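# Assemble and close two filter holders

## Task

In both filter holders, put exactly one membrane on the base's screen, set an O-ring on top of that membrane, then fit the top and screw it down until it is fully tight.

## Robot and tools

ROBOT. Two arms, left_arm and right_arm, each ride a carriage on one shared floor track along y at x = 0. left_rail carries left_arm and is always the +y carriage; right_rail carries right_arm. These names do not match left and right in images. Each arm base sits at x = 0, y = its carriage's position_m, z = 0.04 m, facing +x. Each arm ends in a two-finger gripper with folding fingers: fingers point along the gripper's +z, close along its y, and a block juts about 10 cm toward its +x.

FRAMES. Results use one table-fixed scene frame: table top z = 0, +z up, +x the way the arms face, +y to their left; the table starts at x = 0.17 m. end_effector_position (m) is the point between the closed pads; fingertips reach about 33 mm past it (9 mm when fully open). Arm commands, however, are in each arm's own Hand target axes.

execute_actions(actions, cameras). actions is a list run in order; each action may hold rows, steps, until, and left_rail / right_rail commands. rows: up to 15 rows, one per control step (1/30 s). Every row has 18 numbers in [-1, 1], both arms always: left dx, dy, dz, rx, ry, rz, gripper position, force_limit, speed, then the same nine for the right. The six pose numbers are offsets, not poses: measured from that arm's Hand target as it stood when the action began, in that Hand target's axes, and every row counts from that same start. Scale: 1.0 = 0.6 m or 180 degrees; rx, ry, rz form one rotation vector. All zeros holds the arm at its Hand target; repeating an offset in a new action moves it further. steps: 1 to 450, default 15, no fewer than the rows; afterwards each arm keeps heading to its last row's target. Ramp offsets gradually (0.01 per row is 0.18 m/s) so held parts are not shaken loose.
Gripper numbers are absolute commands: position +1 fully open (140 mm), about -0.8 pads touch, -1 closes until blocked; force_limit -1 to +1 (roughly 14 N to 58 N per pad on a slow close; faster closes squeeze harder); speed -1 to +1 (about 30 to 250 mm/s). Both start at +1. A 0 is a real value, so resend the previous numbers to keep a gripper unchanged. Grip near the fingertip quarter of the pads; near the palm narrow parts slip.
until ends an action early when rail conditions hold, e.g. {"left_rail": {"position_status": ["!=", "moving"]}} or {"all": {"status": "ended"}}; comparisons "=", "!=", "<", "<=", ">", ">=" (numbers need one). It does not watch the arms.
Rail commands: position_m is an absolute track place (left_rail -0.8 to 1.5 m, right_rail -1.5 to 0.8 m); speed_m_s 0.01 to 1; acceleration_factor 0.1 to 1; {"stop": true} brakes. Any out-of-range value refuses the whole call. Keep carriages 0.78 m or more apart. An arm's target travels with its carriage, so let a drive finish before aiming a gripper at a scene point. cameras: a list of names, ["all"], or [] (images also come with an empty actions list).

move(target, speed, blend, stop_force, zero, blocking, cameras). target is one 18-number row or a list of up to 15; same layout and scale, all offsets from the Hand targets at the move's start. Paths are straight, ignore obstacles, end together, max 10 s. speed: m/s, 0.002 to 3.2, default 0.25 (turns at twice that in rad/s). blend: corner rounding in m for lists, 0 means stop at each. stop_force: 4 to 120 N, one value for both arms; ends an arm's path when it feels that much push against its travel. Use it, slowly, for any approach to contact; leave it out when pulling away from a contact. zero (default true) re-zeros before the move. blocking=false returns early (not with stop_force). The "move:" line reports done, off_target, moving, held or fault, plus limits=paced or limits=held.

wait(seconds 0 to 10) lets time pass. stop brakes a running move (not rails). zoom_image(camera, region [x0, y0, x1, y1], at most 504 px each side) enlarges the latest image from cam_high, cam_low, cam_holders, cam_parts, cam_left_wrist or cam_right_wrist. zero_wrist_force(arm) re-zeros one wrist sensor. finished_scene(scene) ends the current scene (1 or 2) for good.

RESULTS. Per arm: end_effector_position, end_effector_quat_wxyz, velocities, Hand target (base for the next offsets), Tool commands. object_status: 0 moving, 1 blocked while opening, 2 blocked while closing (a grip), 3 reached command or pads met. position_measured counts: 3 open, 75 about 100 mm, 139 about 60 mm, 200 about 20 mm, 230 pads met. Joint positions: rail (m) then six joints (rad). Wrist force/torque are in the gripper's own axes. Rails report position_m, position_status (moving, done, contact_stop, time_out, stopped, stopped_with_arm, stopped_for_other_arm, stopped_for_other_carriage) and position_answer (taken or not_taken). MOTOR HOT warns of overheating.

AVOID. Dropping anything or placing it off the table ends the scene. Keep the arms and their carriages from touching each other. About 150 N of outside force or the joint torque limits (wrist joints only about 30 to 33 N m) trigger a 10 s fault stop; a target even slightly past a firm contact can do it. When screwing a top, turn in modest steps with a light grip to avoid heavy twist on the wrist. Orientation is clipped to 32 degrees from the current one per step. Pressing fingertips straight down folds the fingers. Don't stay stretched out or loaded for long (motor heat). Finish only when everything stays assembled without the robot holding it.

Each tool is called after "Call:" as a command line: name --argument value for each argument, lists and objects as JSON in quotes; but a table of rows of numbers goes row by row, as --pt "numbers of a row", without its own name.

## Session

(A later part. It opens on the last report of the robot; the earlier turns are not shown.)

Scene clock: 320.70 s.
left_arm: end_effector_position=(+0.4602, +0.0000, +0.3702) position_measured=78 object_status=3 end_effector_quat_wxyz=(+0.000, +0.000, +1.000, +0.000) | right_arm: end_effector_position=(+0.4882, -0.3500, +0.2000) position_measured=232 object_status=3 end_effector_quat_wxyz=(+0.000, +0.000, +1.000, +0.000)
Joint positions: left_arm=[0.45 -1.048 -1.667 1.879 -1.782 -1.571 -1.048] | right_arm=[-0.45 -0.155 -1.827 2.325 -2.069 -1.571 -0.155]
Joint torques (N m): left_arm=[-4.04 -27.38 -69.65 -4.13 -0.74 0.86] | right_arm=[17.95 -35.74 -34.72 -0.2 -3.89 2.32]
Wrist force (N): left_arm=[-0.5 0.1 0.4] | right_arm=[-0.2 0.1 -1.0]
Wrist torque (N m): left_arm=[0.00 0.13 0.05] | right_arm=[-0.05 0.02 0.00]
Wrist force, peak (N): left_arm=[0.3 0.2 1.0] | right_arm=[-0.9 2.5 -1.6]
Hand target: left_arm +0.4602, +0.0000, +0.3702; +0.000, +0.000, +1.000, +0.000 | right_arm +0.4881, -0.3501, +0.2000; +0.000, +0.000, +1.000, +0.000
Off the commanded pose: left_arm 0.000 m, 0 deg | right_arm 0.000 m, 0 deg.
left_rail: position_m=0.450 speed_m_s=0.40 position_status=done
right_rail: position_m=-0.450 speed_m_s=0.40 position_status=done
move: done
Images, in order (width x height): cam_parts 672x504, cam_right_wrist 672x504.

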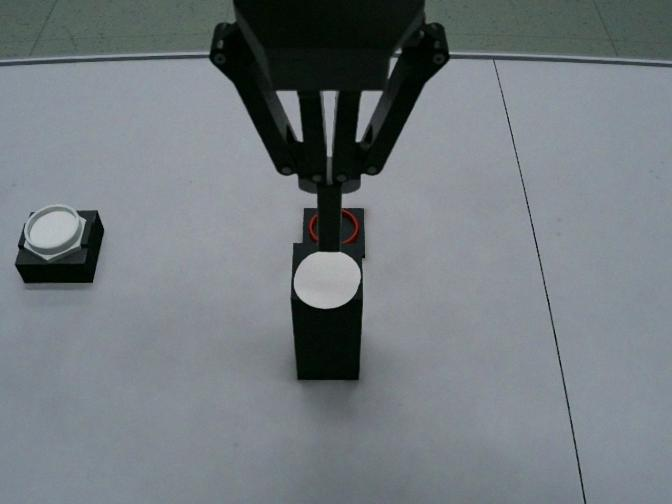

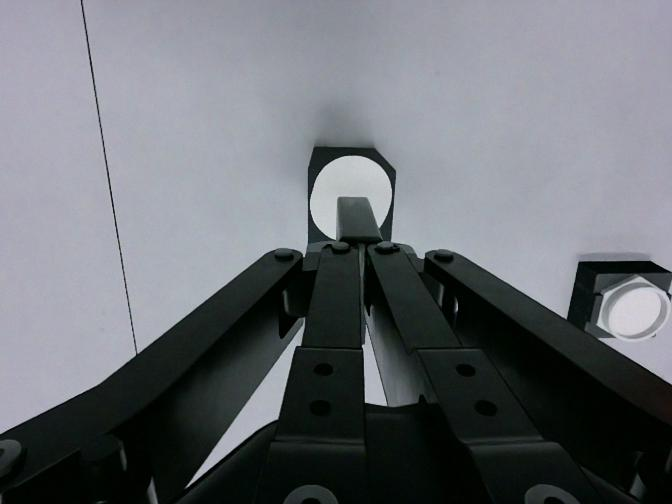

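Call:
move --target '[0,0,0,0,0,0,0.4,-1,-1,0,0,0.066,0,0,0,-1,-1,-0.5]' --speed 0.1

Call:
move --target '[0,0,0,0,0,0,0.4,-1,-1,0,0,0.018,0,0,0,-1,-1,-0.5]' --speed 0.01 --stop_force 4

Call:
move --target '[0,0,0,0,0,0,0.4,-1,-1,0,-0.0240,0,0,0,0,-1,-1,-0.5]' --speed 0.03 --cameras '["cam_parts"]'

Call:
zoom_image --camera "cam_parts" --region '[270, 220, 430, 340]'

Scene clock: 326.67 s.
left_arm: end_effector_position=(+0.4602, +0.0000, +0.3702) position_measured=78 object_status=3 end_effector_quat_wxyz=(+0.000, +0.000, +1.000, +0.000) | right_arm: end_effector_position=(+0.4881, -0.3501, +0.1604) position_measured=232 object_status=3 end_effector_quat_wxyz=(+0.000, +0.000, +1.000, +0.000)
Joint positions: left_arm=[0.45 -1.048 -1.667 1.879 -1.782 -1.571 -1.048] | right_arm=[-0.45 -0.155 -1.78 2.372 -2.163 -1.571 -0.155]
Joint torques (N m): left_arm=[-2.72 -29.88 -69.48 -3.83 -0.83 0.74] | right_arm=[-0.96 -12.91 -32.45 -9.34 -2.76 2.43]
Wrist force (N): left_arm=[-0.3 -0.3 0.5] | right_arm=[-0.1 0.2 -1.1]
Wrist torque (N m): left_arm=[-0.08 0.09 0.06] | right_arm=[0.03 -0.05 0.04]
Wrist force, peak (N): left_arm=[-0.5 -0.4 1.0] | right_arm=[0.1 0.4 -2.0]
Hand target: left_arm +0.4602, +0.0000, +0.3702; +0.000, +0.000, +1.000, +0.000 | right_arm +0.4881, -0.3501, +0.1604; +0.000, +0.000, +1.000, +0.000
Off the commanded pose: left_arm 0.000 m, 0 deg | right_arm 0.000 m, 0 deg.
left_rail: position_m=0.450 speed_m_s=0.40 position_status=done
right_rail: position_m=-0.450 speed_m_s=0.40 position_status=done
move: done

Scene clock: 328.43 s.
left_arm: end_effector_position=(+0.4602, +0.0000, +0.3702) position_measured=78 object_status=3 end_effector_quat_wxyz=(+0.000, +0.000, +1.000, +0.000) | right_arm: end_effector_position=(+0.4881, -0.3501, +0.1552) position_measured=232 object_status=3 end_effector_quat_wxyz=(+0.000, +0.000, +1.000, +0.000)
Joint positions: left_arm=[0.45 -1.048 -1.667 1.879 -1.782 -1.571 -1.048] | right_arm=[-0.45 -0.155 -1.773 2.378 -2.176 -1.571 -0.155]
Joint torques (N m): left_arm=[-2.67 -28.47 -71.48 -3.22 -1.03 0.71] | right_arm=[7.18 -34.78 -53.94 0.01 -2.54 2.1]
Wrist force (N): left_arm=[0.2 -0.1 0.3] | right_arm=[-0.3 0.1 -5.3]
Wrist torque (N m): left_arm=[-0.03 -0.03 0.06] | right_arm=[-0.01 0.00 0.04]
Wrist force, peak (N): left_arm=[0.3 -0.9 0.6] | right_arm=[0.2 0.4 -13.4]
Hand target: left_arm +0.4602, +0.0000, +0.3702; +0.000, +0.000, +1.000, +0.000 | right_arm +0.4881, -0.3501, +0.1552; +0.000, +0.000, +1.000, +0.000 (not the last commanded pose)
Off the commanded pose: left_arm 0.000 m, 0 deg | right_arm 0.006 m, 0 deg.
left_rail: position_m=0.450 speed_m_s=0.40 position_status=done
right_rail: position_m=-0.450 speed_m_s=0.40 position_status=done
move: contact (right_arm)

Scene clock: 329.27 s.
left_arm: end_effector_position=(+0.4602, +0.0000, +0.3702) position_measured=78 object_status=3 end_effector_quat_wxyz=(+0.000, +0.000, +1.000, +0.000) | right_arm: end_effector_position=(+0.4881, -0.3644, +0.1552) position_measured=232 object_status=3 end_effector_quat_wxyz=(+0.000, +0.000, +1.000, +0.000)
Joint positions: left_arm=[0.45 -1.048 -1.667 1.879 -1.782 -1.571 -1.048] | right_arm=[-0.45 -0.185 -1.779 2.382 -2.174 -1.571 -0.185]
Joint torques (N m): left_arm=[-1.65 -30.1 -70.25 -3.73 -1.26 0.77] | right_arm=[-15.7 -36.72 -30.52 -0.12 -1.69 -2.33]
Wrist force (N): left_arm=[-0.3 -0.4 0.4] | right_arm=[-0.3 0.1 -3.1]
Wrist torque (N m): left_arm=[-0.12 0.10 0.06] | right_arm=[-0.01 -0.03 0.17]
Wrist force, peak (N): left_arm=[-0.3 -0.4 1.0] | right_arm=[0.2 0.5 -5.2]
Hand target: left_arm +0.4602, +0.0000, +0.3702; +0.000, +0.000, +1.000, +0.000 | right_arm +0.4881, -0.3645, +0.1552; +0.000, +0.000, +1.000, +0.000
Off the commanded pose: left_arm 0.000 m, 0 deg | right_arm 0.000 m, 0 deg.
left_rail: position_m=0.450 speed_m_s=0.40 position_status=done
right_rail: position_m=-0.450 speed_m_s=0.40 position_status=done
move: done
Images, in order (width x height): cam_parts 672x504.

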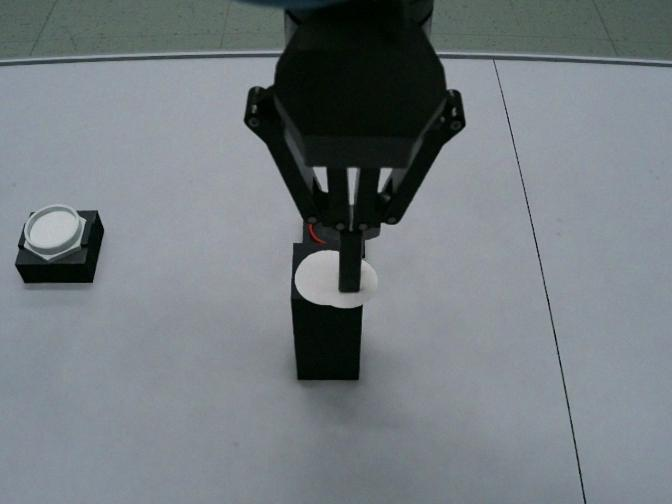

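Scaled by 3.150 from the camera's 672x504 image, which has a finer 960x720 frame.

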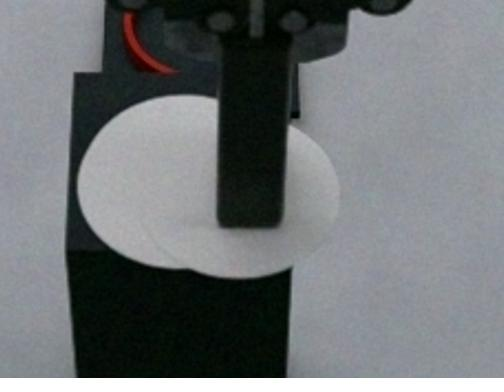

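Call:
move --pt "0 0 0 0 0 0 0.4 -1 -1 0 0 -0.0833 0 0 0 -1 -1 -0.5" --pt "0 0 0 0 0 0 0.4 -1 -1 0.0047 -0.226 -0.158 -0.5 0 0 -1 -1 -0.5" --speed '[0.15,0.4]' --blend '[0.01,0]'

Call:
move --pt "0 0 0 0 0 0 0.4 -1 -1 0 -0.2115 0.03 0 0 0 -0.54 -1 -0.5" --pt "0 0 0 0 0 0 0.4 -1 -1 0 -0.2115 0.13 0 0 0 -0.54 -1 -0.5" --speed '[0.25,0.1]' --blend '[0.01,0]' --cameras '["cam_parts", "cam_right_wrist"]'

Call:
zoom_image --camera "cam_parts" --region '[270, 220, 430, 340]'

Call:
zoom_image --camera "cam_right_wrist" --region '[290, 140, 420, 260]'

Scene clock: 345.40 s.
left_arm: end_effector_position=(+0.4602, +0.0000, +0.3702) position_measured=78 object_status=3 end_effector_quat_wxyz=(+0.000, +0.000, +1.000, +0.000) | right_arm: end_effector_position=(+0.4853, -0.5001, +0.2501) position_measured=232 object_status=3 end_effector_quat_wxyz=(+0.000, +0.000, +0.707, +0.707)
Joint positions: left_arm=[0.45 -1.048 -1.667 1.879 -1.782 -1.571 -1.048] | right_arm=[-0.45 -0.961 -1.212 2.049 -0.837 -0.961 -1.571]
Joint torques (N m): left_arm=[0.72 -30.37 -69.02 -2.92 -1 0.36] | right_arm=[17.37 -44.43 -41.82 6.5 -2.81 -1.8]
Wrist force (N): left_arm=[-0.1 -0.2 0.2] | right_arm=[-0.6 -1.4 -1.4]
Wrist torque (N m): left_arm=[-0.07 0.05 0.06] | right_arm=[-0.24 0.11 0.46]
Wrist force, peak (N): left_arm=[0.0 -0.6 0.9] | right_arm=[-3.4 -2.2 -4.1]
Hand target: left_arm +0.4602, +0.0000, +0.3702; +0.000, +0.000, +1.000, +0.000 | right_arm +0.4853, -0.5001, +0.2500; +0.000, +0.000, +0.707, +0.707
Off the commanded pose: left_arm 0.000 m, 0 deg | right_arm 0.000 m, 0 deg.
left_rail: position_m=0.450 speed_m_s=0.40 position_status=done
right_rail: position_m=-0.450 speed_m_s=0.40 position_status=done
move: done

Scene clock: 347.00 s.
left_arm: end_effector_position=(+0.4602, +0.0000, +0.3702) position_measured=78 object_status=3 end_effector_quat_wxyz=(+0.000, +0.000, +1.000, +0.000) | right_arm: end_effector_position=(+0.4853, -0.4222, +0.1231) position_measured=197 object_status=3 end_effector_quat_wxyz=(+0.000, +0.000, +0.707, +0.707)
Joint positions: left_arm=[0.45 -1.048 -1.667 1.879 -1.782 -1.571 -1.048] | right_arm=[-0.45 -0.879 -1.062 2.176 -1.114 -0.879 -1.571]
Joint torques (N m): left_arm=[0.68 -28.64 -69.49 -3.32 -0.82 0.84] | right_arm=[17.53 -70.8 -6.2 -1.74 3.87 1.06]
Wrist force (N): left_arm=[-0.1 -0.1 0.2] | right_arm=[-0.9 -1.6 -1.7]
Wrist torque (N m): left_arm=[-0.04 0.04 0.06] | right_arm=[-0.26 0.15 0.48]
Wrist force, peak (N): left_arm=[0.1 -0.5 0.8] | right_arm=[-0.9 -4.2 -2.1]
Hand target: left_arm +0.4602, +0.0000, +0.3702; +0.000, +0.000, +1.000, +0.000 | right_arm +0.4853, -0.4220, +0.1231; +0.000, +0.000, +0.707, +0.707
Off the commanded pose: left_arm 0.000 m, 0 deg | right_arm 0.000 m, 0 deg.
left_rail: position_m=0.450 speed_m_s=0.40 position_status=done
right_rail: position_m=-0.450 speed_m_s=0.40 position_status=done
move: done
Images, in order (width x height): cam_parts 672x504, cam_right_wrist 672x504.

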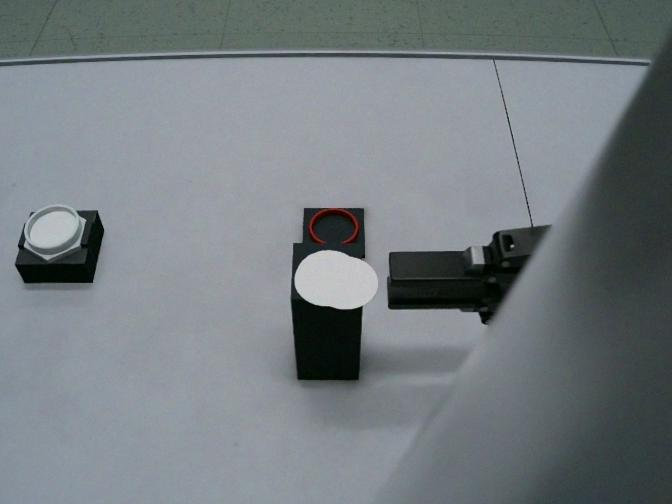

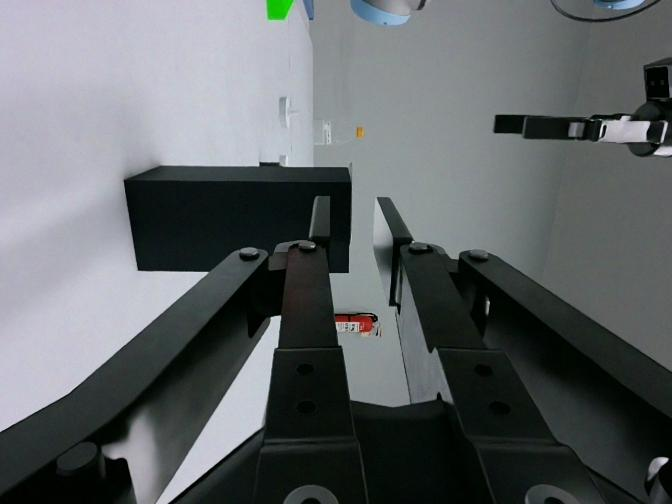

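Scaled by 3.150 from the camera's 672x504 image, which has a finer 960x720 frame.

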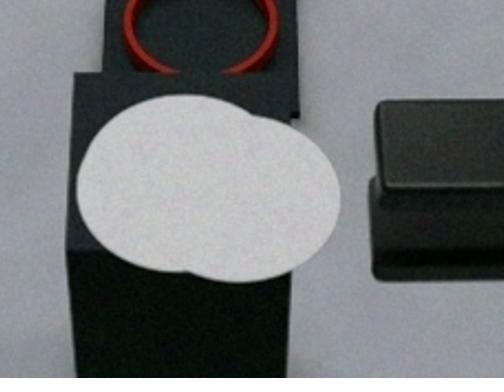

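Scaled by 3.877 from the camera's 672x504 image, which has a finer 960x720 frame.

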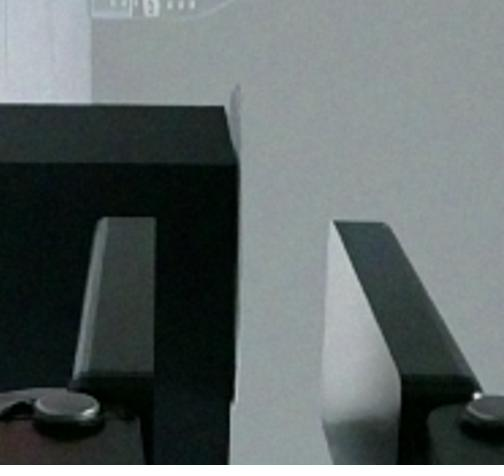

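Call:
move --target '[0,0,0,0,0,0,0.4,-1,-1,0,0,0.028,0,0,0,-0.54,-1,-0.5]' --speed 0.04

Call:
execute_actions --actions '[{"rows":[[0,0,0,0,0,0,0.4,-1,-1,0,0,0,0,0,0,-1,-1,-1]],"steps":40},{"rows":[[0,0,0,0,0,0,0.4,-1,-1,0,0,0,0,0,0,-0.98,0,-1]],"steps":12}]' --cameras '["cam_parts", "cam_right_wrist"]'

Call:
zoom_image --camera "cam_parts" --region '[270, 220, 430, 340]'

Call:
zoom_image --camera "cam_right_wrist" --region '[290, 140, 420, 260]'

Scene clock: 352.53 s.
left_arm: end_effector_position=(+0.4602, +0.0000, +0.3702) position_measured=78 object_status=3 end_effector_quat_wxyz=(+0.000, +0.000, +1.000, +0.000) | right_arm: end_effector_position=(+0.4853, -0.4054, +0.1231) position_measured=197 object_status=3 end_effector_quat_wxyz=(+0.000, +0.000, +0.707, +0.707)
Joint positions: left_arm=[0.45 -1.048 -1.667 1.879 -1.782 -1.571 -1.048] | right_arm=[-0.45 -0.859 -1.071 2.194 -1.124 -0.859 -1.571]
Joint torques (N m): left_arm=[1.36 -27.87 -69.62 -2.68 -1.09 0.85] | right_arm=[16.48 -69.71 -6.02 -1.72 3.62 0.3]
Wrist force (N): left_arm=[-0.4 -0.1 0.3] | right_arm=[-0.8 -1.6 -2.0]
Wrist torque (N m): left_arm=[-0.04 0.12 0.06] | right_arm=[-0.28 0.10 0.47]
Wrist force, peak (N): left_arm=[-0.4 -0.4 1.2] | right_arm=[-0.9 -1.9 -2.2]
Hand target: left_arm +0.4602, +0.0000, +0.3702; +0.000, +0.000, +1.000, +0.000 | right_arm +0.4853, -0.4053, +0.1231; +0.000, +0.000, +0.707, +0.707
Off the commanded pose: left_arm 0.000 m, 0 deg | right_arm 0.000 m, 0 deg.
left_rail: position_m=0.450 speed_m_s=0.40 position_status=done
right_rail: position_m=-0.450 speed_m_s=0.40 position_status=done
move: done

Scene clock: 354.47 s.
left_arm: end_effector_position=(+0.4602, +0.0000, +0.3702) position_measured=78 object_status=3 end_effector_quat_wxyz=(+0.000, +0.000, +1.000, +0.000) | right_arm: end_effector_position=(+0.4853, -0.4053, +0.1231) position_measured=232 object_status=3 end_effector_quat_wxyz=(+0.000, +0.000, +0.707, +0.707)
Joint positions: left_arm=[0.45 -1.048 -1.667 1.879 -1.782 -1.571 -1.048] | right_arm=[-0.45 -0.859 -1.071 2.194 -1.124 -0.859 -1.571]
Joint torques (N m): left_arm=[0.4 -26.33 -69.5 -2.24 -0.87 0.79] | right_arm=[18.22 -69.26 -6.51 -1.57 3.83 0.54]
Wrist force (N): left_arm=[-0.2 -0.2 0.2] | right_arm=[-0.9 0.1 -2.1]
Wrist torque (N m): left_arm=[-0.05 0.05 0.06] | right_arm=[-0.32 0.13 0.47]
Wrist force, peak (N): left_arm=[-0.3 -0.5 0.8] | right_arm=[-1.1 -1.8 -1.9]
Hand target: left_arm +0.4602, +0.0000, +0.3702; +0.000, +0.000, +1.000, +0.000 | right_arm +0.4853, -0.4053, +0.1231; +0.000, +0.000, +0.707, +0.707
Off the commanded pose: left_arm 0.000 m, 0 deg | right_arm 0.000 m, 0 deg.
left_rail: position_m=0.450 speed_m_s=0.40 position_status=done
right_rail: position_m=-0.450 speed_m_s=0.40 position_status=done
Images, in order (width x height): cam_parts 672x504, cam_right_wrist 672x504.

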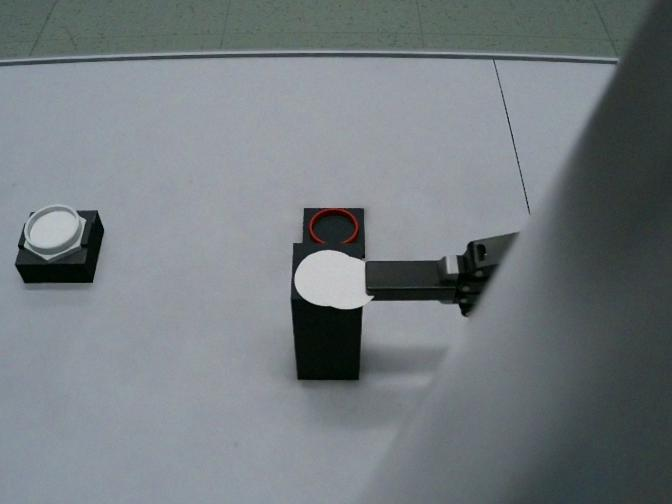

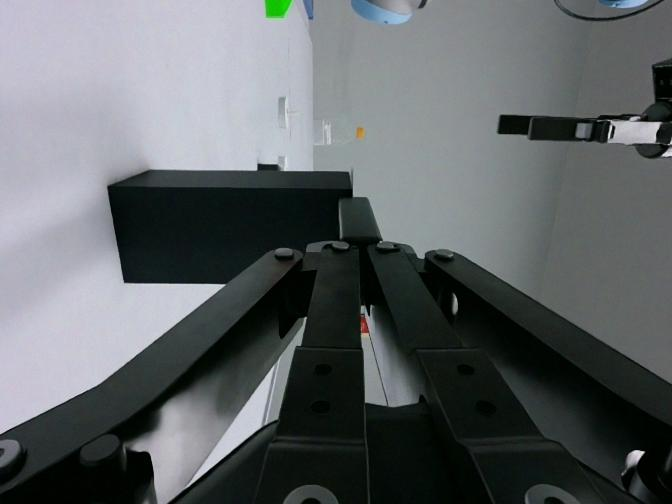

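Scaled by 3.150 from the camera's 672x504 image, which has a finer 960x720 frame.

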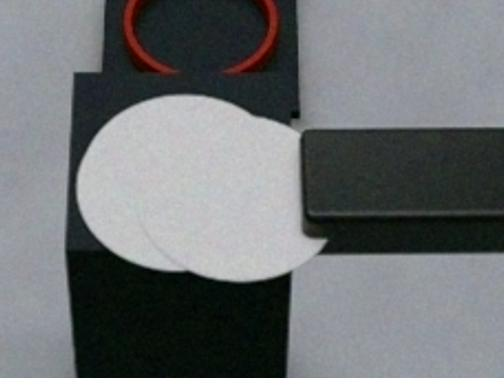

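Scaled by 3.877 from the camera's 672x504 image, which has a finer 960x720 frame.

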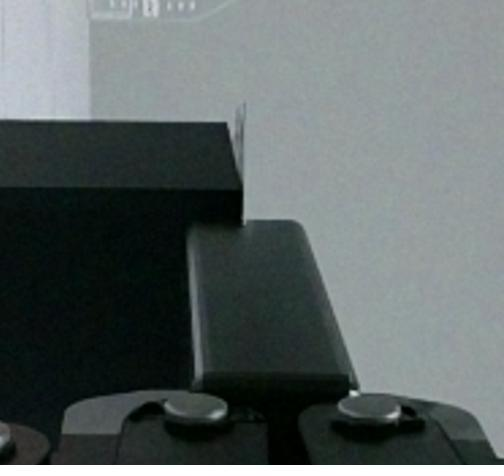

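Call:
move --pt "0 0 0 0 0 0 0.4 -1 -1 0 0.02 0 0 0 0 -0.98 0 -1" --pt "0 0 0 0 0 0 0.4 -1 -1 0 0.1282 -0.01 0 0 0 -0.98 0 -1" --pt "0 0 0 0 0 0 0.4 -1 -1 -0.097 0.1282 0.7307 0.165 -0.1085 0.029 -0.98 0 -1" --pt "0 0 0 0 0 0 0.4 -1 -1 -0.097 0.0023 0.7307 0.165 -0.1085 0.029 -0.98 0 -1" --speed '[0.04,0.15,0.25,0.15]' --blend '[0.003,0.02,0.01,0]' --cameras '["cam_left_wrist", "cam_right_wrist", "cam_holders"]'

Call:
zoom_image --camera "cam_left_wrist" --region '[340, 180, 480, 300]'

Call:
zoom_image --camera "cam_holders" --region '[200, 160, 400, 340]'

Scene clock: 371.33 s.
left_arm: end_effector_position=(+0.4602, +0.0000, +0.3702) position_measured=78 object_status=3 end_effector_quat_wxyz=(+0.000, +0.000, +1.000, +0.000) | right_arm: end_effector_position=(+0.5435, +0.0331, +0.1245) position_measured=232 object_status=3 end_effector_quat_wxyz=(+0.087, +0.150, +0.853, +0.492)
Joint positions: left_arm=[0.45 -1.048 -1.667 1.879 -1.782 -1.571 -1.048] | right_arm=[-0.45 0.071 -1.17 2.531 -3.546 -0.659 0.728]
Joint torques (N m): left_arm=[2.17 -29.63 -69.33 -1.65 -1.14 0.81] | right_arm=[17.69 -36.15 -2.94 -10.19 -1.72 2.59]
Wrist force (N): left_arm=[0.1 -0.2 0.6] | right_arm=[-0.7 -1.4 -0.8]
Wrist torque (N m): left_arm=[-0.07 0.00 0.06] | right_arm=[-0.13 0.14 0.33]
Wrist force, peak (N): left_arm=[-0.7 -0.2 1.1] | right_arm=[-0.5 -0.5 -4.1]
Hand target: left_arm +0.4602, +0.0000, +0.3702; +0.000, +0.000, +1.000, +0.000 | right_arm +0.5435, +0.0332, +0.1245; +0.087, +0.150, +0.853, +0.492
Off the commanded pose: left_arm 0.000 m, 0 deg | right_arm 0.000 m, 0 deg.
left_rail: position_m=0.450 speed_m_s=0.40 position_status=done
right_rail: position_m=-0.450 speed_m_s=0.40 position_status=done
move: done
Images, in order (width x height): cam_holders 672x504, cam_left_wrist 672x504, cam_right_wrist 672x504.

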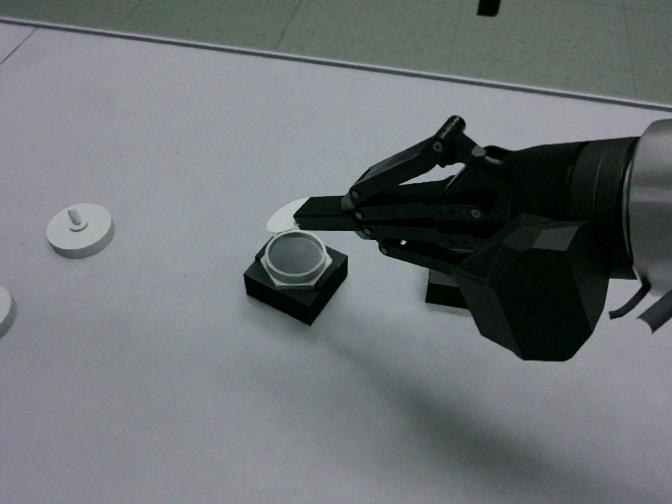

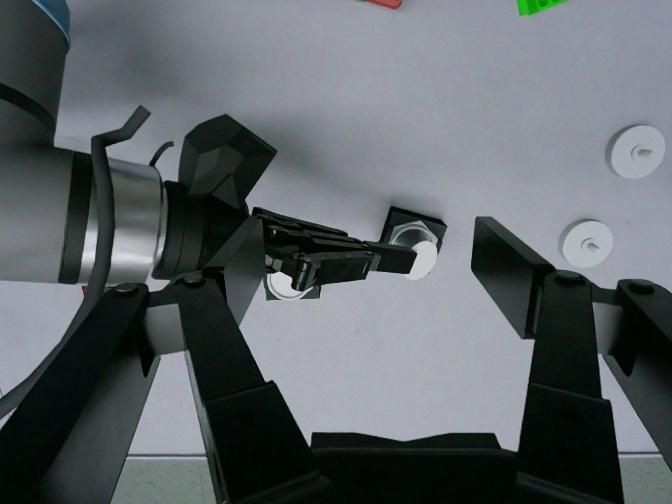

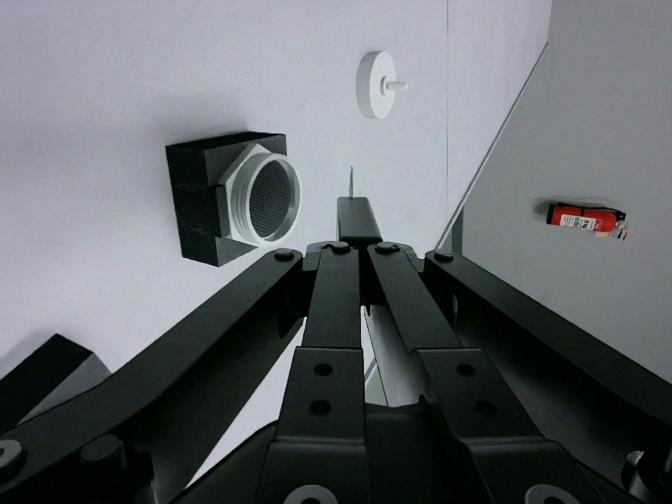

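Scaled by 3.600 from the camera's 672x504 image, which has a finer 960x720 frame.

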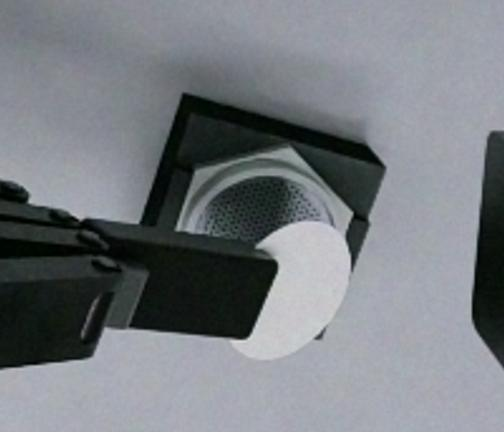

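Scaled by 2.520 from the camera's 672x504 image, which has a finer 960x720 frame.

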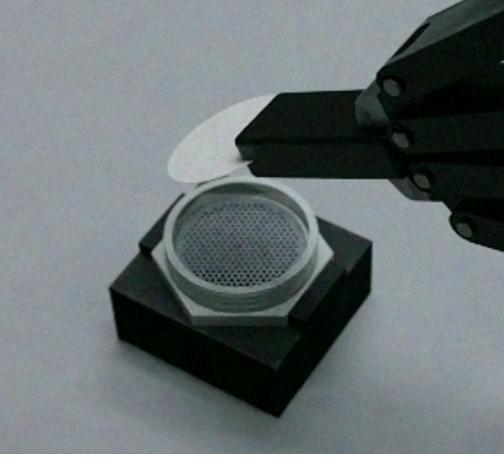

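Call:
zoom_image --camera "cam_left_wrist" --region '[380, 215, 460, 295]'

Scaled by 6.300 from the camera's 672x504 image, which has a finer 960x720 frame.

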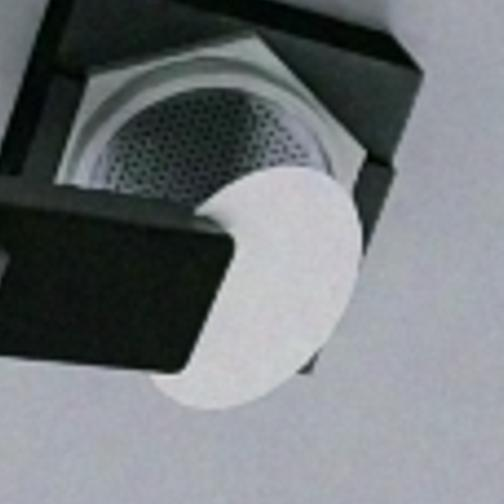

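Call:
move --target '[0,0,0,0,0,0,0.4,-1,-1,0.0045,-0.0462,0.0365,0,0,0,-0.98,0,-1]' --speed 0.1 --cameras '["cam_left_wrist", "cam_holders"]'

Call:
zoom_image --camera "cam_left_wrist" --region '[380, 195, 460, 275]'

Call:
zoom_image --camera "cam_holders" --region '[220, 190, 380, 330]'

Scene clock: 392.63 s.
left_arm: end_effector_position=(+0.4602, +0.0000, +0.3702) position_measured=78 object_status=3 end_effector_quat_wxyz=(+0.000, +0.000, +1.000, +0.000) | right_arm: end_effector_position=(+0.5428, +0.0388, +0.0896) position_measured=232 object_status=3 end_effector_quat_wxyz=(+0.087, +0.150, +0.853, +0.492)
Joint positions: left_arm=[0.45 -1.048 -1.667 1.879 -1.782 -1.571 -1.048] | right_arm=[-0.45 0.083 -1.067 2.523 -3.655 -0.666 0.745]
Joint torques (N m): left_arm=[1.16 -29.13 -69.31 -1.22 -0.77 0.19] | right_arm=[18.64 -39.7 -23 -10.11 -1.88 2.37]
Wrist force (N): left_arm=[-0.2 -0.2 0.9] | right_arm=[-0.7 -1.6 -1.2]
Wrist torque (N m): left_arm=[-0.07 0.06 0.06] | right_arm=[-0.15 0.18 0.31]
Wrist force, peak (N): left_arm=[-0.2 -0.6 1.0] | right_arm=[-0.6 -2.4 -0.4]
Hand target: left_arm +0.4602, +0.0000, +0.3702; +0.000, +0.000, +1.000, +0.000 | right_arm +0.5428, +0.0389, +0.0896; +0.087, +0.150, +0.853, +0.492
Off the commanded pose: left_arm 0.000 m, 0 deg | right_arm 0.000 m, 0 deg.
left_rail: position_m=0.450 speed_m_s=0.40 position_status=done
right_rail: position_m=-0.450 speed_m_s=0.40 position_status=done
move: done
Images, in order (width x height): cam_holders 672x504, cam_left_wrist 672x504.

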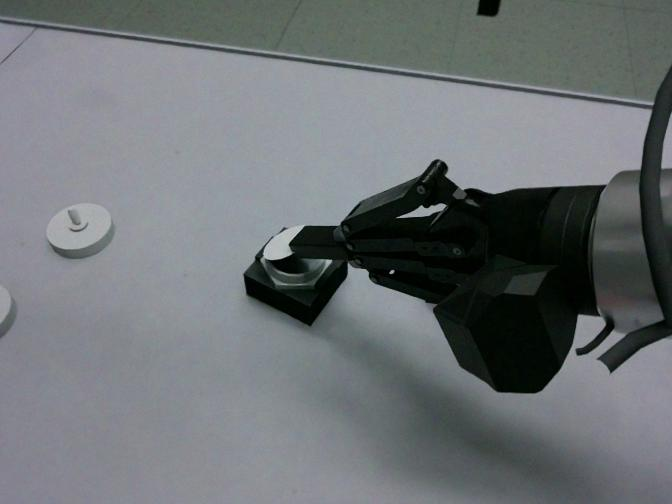

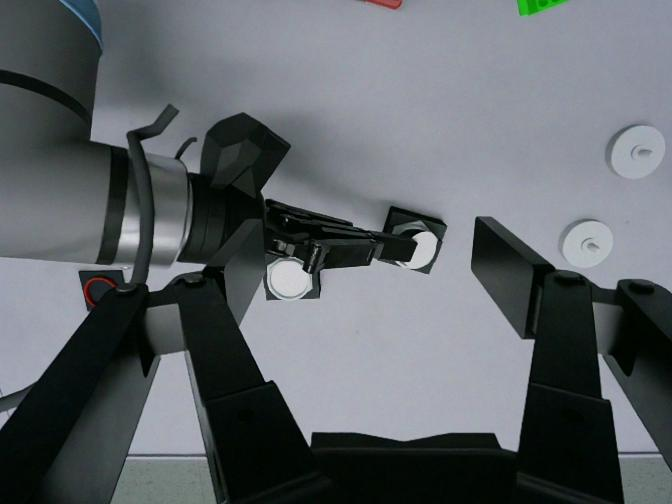

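Scaled by 6.300 from the camera's 672x504 image, which has a finer 960x720 frame.

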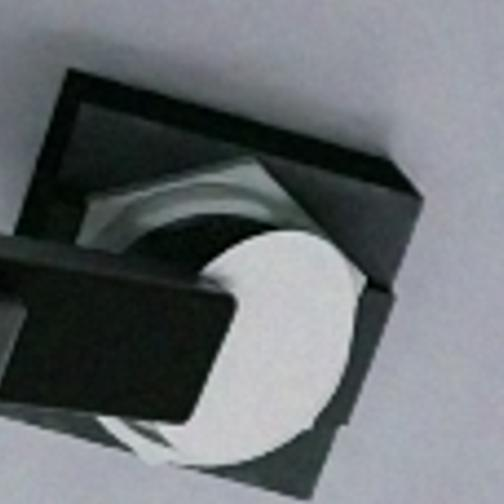

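Scaled by 3.150 from the camera's 672x504 image, which has a finer 960x720 frame.

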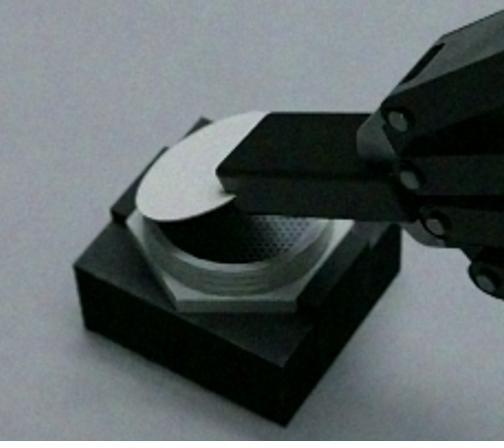

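Call:
move --target '[0,0,0,0,0,0,0.4,-1,-1,0.0002,-0.0267,0.0137,0,0,0,-0.98,0,-1]' --speed 0.012 --stop_force 4 --cameras '["cam_left_wrist", "cam_holders"]'

Call:
zoom_image --camera "cam_left_wrist" --region '[380, 195, 460, 275]'

Call:
zoom_image --camera "cam_holders" --region '[220, 190, 380, 330]'

Scene clock: 402.33 s.
left_arm: end_effector_position=(+0.4602, +0.0000, +0.3702) position_measured=78 object_status=3 end_effector_quat_wxyz=(+0.000, +0.000, +1.000, +0.000) | right_arm: end_effector_position=(+0.5423, +0.0381, +0.0716) position_measured=232 object_status=3 end_effector_quat_wxyz=(+0.087, +0.150, +0.853, +0.492)
Joint positions: left_arm=[0.45 -1.048 -1.667 1.879 -1.782 -1.571 -1.048] | right_arm=[-0.45 0.082 -1.017 2.521 -3.701 -0.665 0.743]
Joint torques (N m): left_arm=[0.84 -28.96 -69.64 -1.26 -1.02 0.59] | right_arm=[-14.94 -38.18 -19.87 -8.49 5.03 1.03]
Wrist force (N): left_arm=[-0.2 -0.5 0.5] | right_arm=[-0.8 2.0 -2.3]
Wrist torque (N m): left_arm=[-0.14 0.07 0.06] | right_arm=[-0.34 0.20 0.29]
Wrist force, peak (N): left_arm=[0.1 -0.6 1.1] | right_arm=[-0.5 1.8 -3.0]
Hand target: left_arm +0.4602, +0.0000, +0.3702; +0.000, +0.000, +1.000, +0.000 | right_arm +0.5423, +0.0381, +0.0716; +0.087, +0.150, +0.853, +0.492
Off the commanded pose: left_arm 0.000 m, 0 deg | right_arm 0.000 m, 0 deg.
left_rail: position_m=0.450 speed_m_s=0.40 position_status=done
right_rail: position_m=-0.450 speed_m_s=0.40 position_status=done
move: done
Images, in order (width x height): cam_holders 672x504, cam_left_wrist 672x504.

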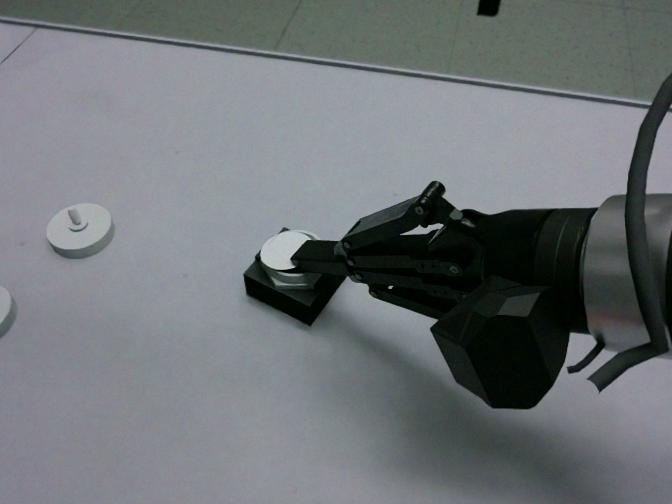

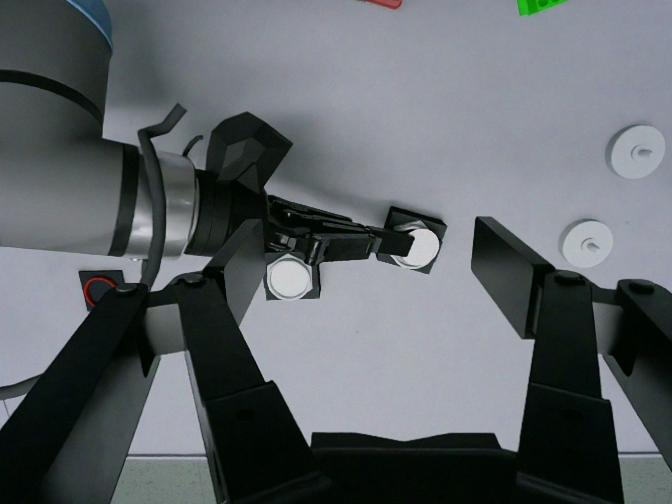

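Scaled by 6.300 from the camera's 672x504 image, which has a finer 960x720 frame.

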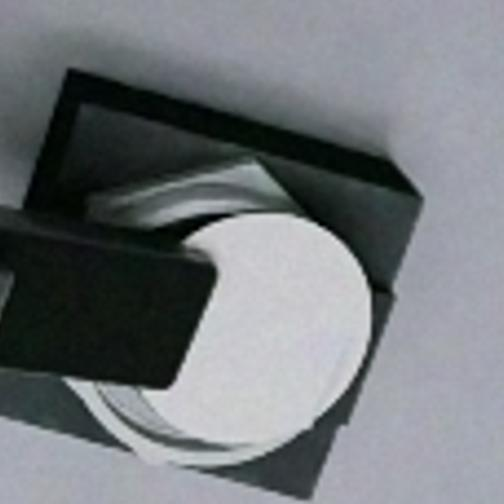

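Scaled by 3.150 from the camera's 672x504 image, which has a finer 960x720 frame.

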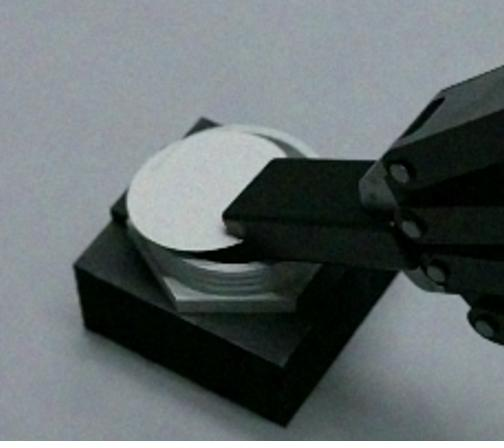

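Call:
move --pt "0 0 0 0 0 0 0.4 -1 -1 0 0.0202 -0.0117 0 0 0 -0.98 0 -1" --pt "0 0 0 0 0 0 0.4 -1 -1 0 0.0152 -0.0203 0 0 0 -0.98 0 -1" --speed 0.05 --cameras '["cam_left_wrist", "cam_holders", "cam_right_wrist"]'

Call:
zoom_image --camera "cam_left_wrist" --region '[380, 195, 460, 275]'

Call:
zoom_image --camera "cam_holders" --region '[220, 190, 380, 330]'

Call:
zoom_image --camera "cam_right_wrist" --region '[200, 100, 400, 280]'

Scene clock: 410.10 s.
left_arm: end_effector_position=(+0.4602, +0.0000, +0.3702) position_measured=78 object_status=3 end_effector_quat_wxyz=(+0.000, +0.000, +1.000, +0.000) | right_arm: end_effector_position=(+0.5403, +0.0325, +0.0856) position_measured=232 object_status=3 end_effector_quat_wxyz=(+0.087, +0.150, +0.853, +0.492)
Joint positions: left_arm=[0.45 -1.048 -1.667 1.879 -1.782 -1.571 -1.048] | right_arm=[-0.45 0.07 -1.062 2.534 -3.657 -0.658 0.727]
Joint torques (N m): left_arm=[1.19 -30.05 -69.93 -0.82 -1.4 0.14] | right_arm=[-15.02 -65.64 2.93 -0.63 6.71 -1.43]
Wrist force (N): left_arm=[0.0 -0.3 0.3] | right_arm=[-0.4 -1.5 -1.2]
Wrist torque (N m): left_arm=[-0.09 0.02 0.06] | right_arm=[-0.13 0.11 0.36]
Wrist force, peak (N): left_arm=[-0.2 -0.5 0.9] | right_arm=[-0.7 2.1 -3.0]
Hand target: left_arm +0.4602, +0.0000, +0.3702; +0.000, +0.000, +1.000, +0.000 | right_arm +0.5403, +0.0324, +0.0856; +0.087, +0.150, +0.853, +0.492
Off the commanded pose: left_arm 0.000 m, 0 deg | right_arm 0.000 m, 0 deg.
left_rail: position_m=0.450 speed_m_s=0.40 position_status=done
right_rail: position_m=-0.450 speed_m_s=0.40 position_status=done
move: done
Images, in order (width x height): cam_holders 672x504, cam_left_wrist 672x504, cam_right_wrist 672x504.

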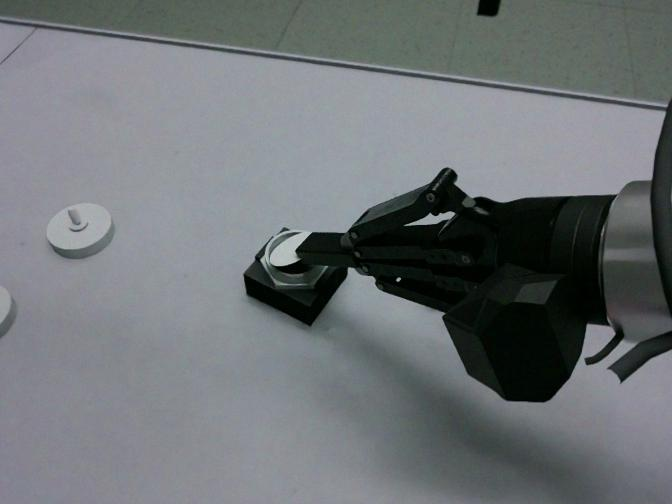

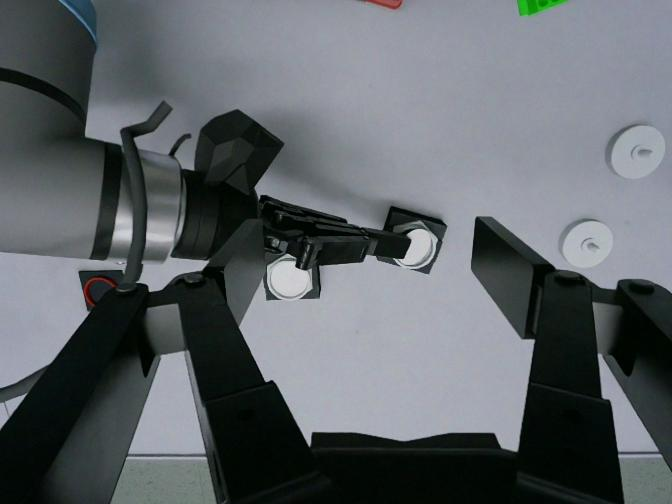

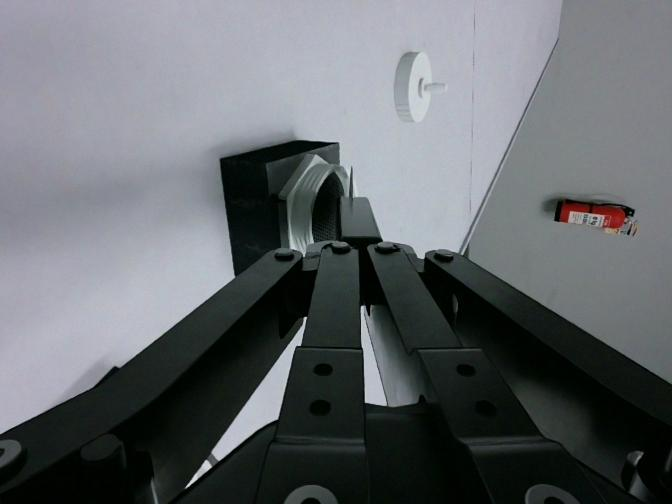

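Scaled by 6.300 from the camera's 672x504 image, which has a finer 960x720 frame.

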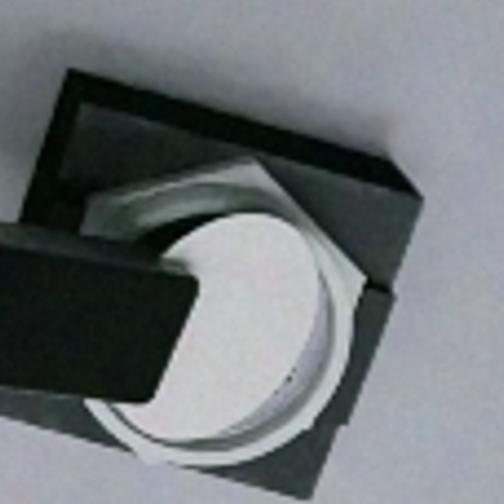

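Scaled by 3.150 from the camera's 672x504 image, which has a finer 960x720 frame.

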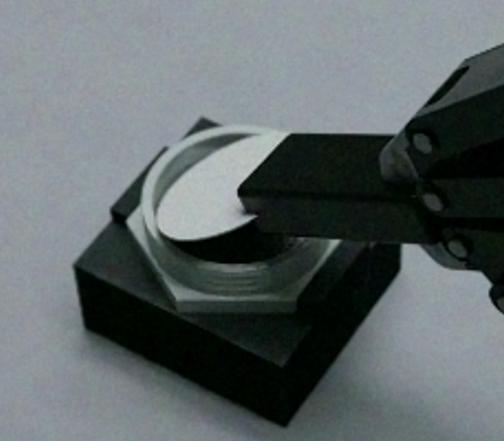

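Scaled by 2.520 from the camera's 672x504 image, which has a finer 960x720 frame.

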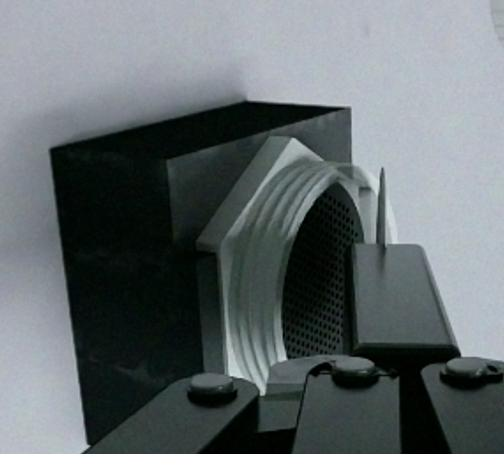

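Call:
move --target '[0,0,0,0,0,0,0.4,-1,-1,-0.0063,0.0047,0.0082,0,0,0,-0.98,0,-1]' --speed 0.03

Call:
move --target '[0,0,0,0,0,0,0.4,-1,-1,0,-0.0208,0.012,0,0,0,-0.98,0,-1]' --speed 0.012 --stop_force 4 --cameras '["cam_left_wrist", "cam_holders", "cam_right_wrist"]'

Call:
zoom_image --camera "cam_left_wrist" --region '[380, 195, 460, 275]'

Call:
zoom_image --camera "cam_holders" --region '[220, 190, 380, 330]'

Call:
zoom_image --camera "cam_right_wrist" --region '[200, 100, 400, 280]'

Scene clock: 421.00 s.
left_arm: end_effector_position=(+0.4602, +0.0000, +0.3702) position_measured=78 object_status=3 end_effector_quat_wxyz=(+0.000, +0.000, +1.000, +0.000) | right_arm: end_effector_position=(+0.5457, +0.0364, +0.0856) position_measured=232 object_status=3 end_effector_quat_wxyz=(+0.087, +0.150, +0.853, +0.492)
Joint positions: left_arm=[0.45 -1.048 -1.667 1.879 -1.782 -1.571 -1.048] | right_arm=[-0.45 0.078 -1.057 2.521 -3.656 -0.663 0.737]
Joint torques (N m): left_arm=[3.77 -24.98 -69.49 -0.52 -0.89 0.31] | right_arm=[18.81 -41.03 -22.52 -0.47 -2.04 1.28]
Wrist force (N): left_arm=[0.1 -0.3 0.3] | right_arm=[-0.5 -1.5 -1.0]
Wrist torque (N m): left_arm=[-0.07 0.00 0.06] | right_arm=[-0.14 0.14 0.40]
Wrist force, peak (N): left_arm=[0.5 -0.5 1.0] | right_arm=[-0.7 -1.9 -1.0]
Hand target: left_arm +0.4602, +0.0000, +0.3702; +0.000, +0.000, +1.000, +0.000 | right_arm +0.5458, +0.0365, +0.0855; +0.087, +0.150, +0.853, +0.492
Off the commanded pose: left_arm 0.000 m, 0 deg | right_arm 0.000 m, 0 deg.
left_rail: position_m=0.450 speed_m_s=0.40 position_status=done
right_rail: position_m=-0.450 speed_m_s=0.40 position_status=done
move: done

Scene clock: 423.07 s.
left_arm: end_effector_position=(+0.4602, +0.0000, +0.3702) position_measured=78 object_status=3 end_effector_quat_wxyz=(+0.000, +0.000, +1.000, +0.000) | right_arm: end_effector_position=(+0.5458, +0.0365, +0.0711) position_measured=232 object_status=3 end_effector_quat_wxyz=(+0.087, +0.150, +0.853, +0.492)
Joint positions: left_arm=[0.45 -1.048 -1.667 1.879 -1.782 -1.571 -1.048] | right_arm=[-0.45 0.078 -1.017 2.517 -3.693 -0.663 0.738]
Joint torques (N m): left_arm=[2 -30.53 -68.71 -0.48 -0.85 0.58] | right_arm=[16.93 -40.12 -19.94 -8.7 -0.96 1.03]
Wrist force (N): left_arm=[0.1 -0.4 0.3] | right_arm=[-0.5 1.0 -3.7]
Wrist torque (N m): left_arm=[-0.11 0.01 0.06] | right_arm=[-0.21 0.15 0.39]
Wrist force, peak (N): left_arm=[0.2 -0.7 0.9] | right_arm=[-0.6 0.5 -4.1]
Hand target: left_arm +0.4602, +0.0000, +0.3702; +0.000, +0.000, +1.000, +0.000 | right_arm +0.5458, +0.0365, +0.0711; +0.087, +0.150, +0.853, +0.492
Off the commanded pose: left_arm 0.000 m, 0 deg | right_arm 0.000 m, 0 deg.
left_rail: position_m=0.450 speed_m_s=0.40 position_status=done
right_rail: position_m=-0.450 speed_m_s=0.40 position_status=done
move: done
Images, in order (width x height): cam_holders 672x504, cam_left_wrist 672x504, cam_right_wrist 672x504.

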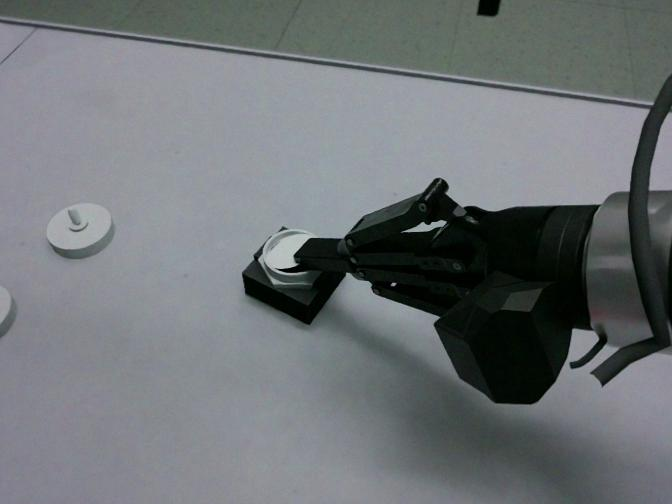

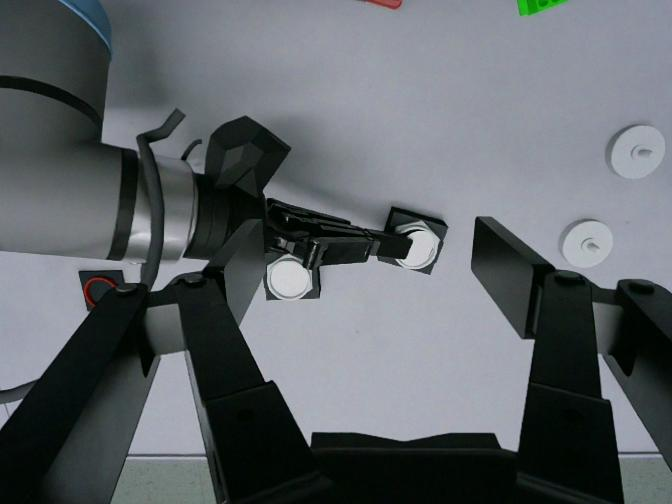

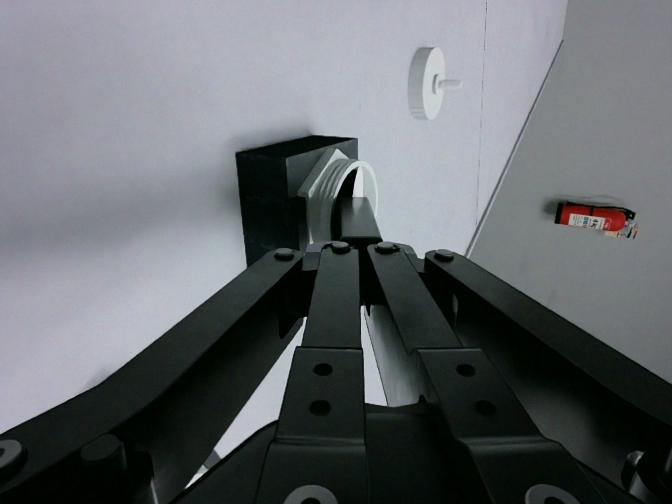

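Scaled by 6.300 from the camera's 672x504 image, which has a finer 960x720 frame.

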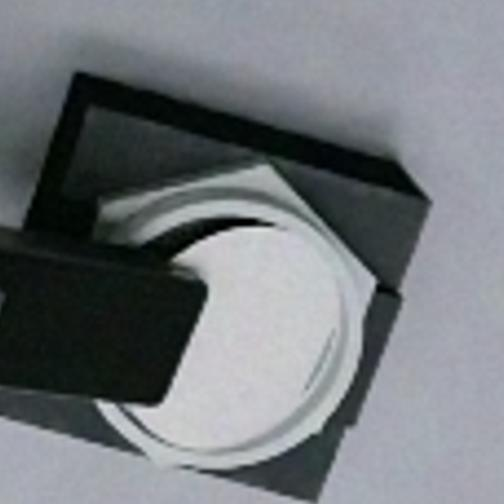

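Scaled by 3.150 from the camera's 672x504 image, which has a finer 960x720 frame.

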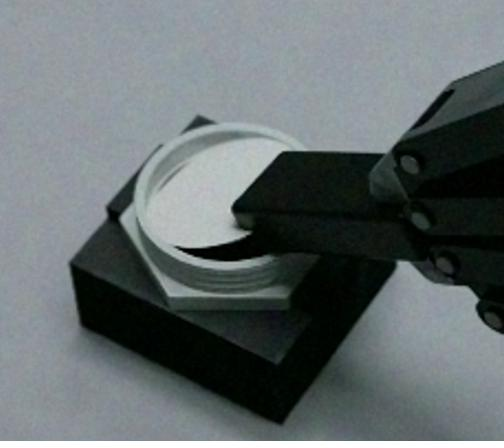

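Scaled by 2.520 from the camera's 672x504 image, which has a finer 960x720 frame.

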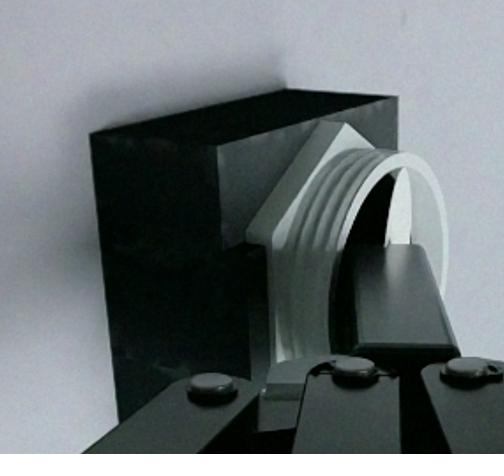

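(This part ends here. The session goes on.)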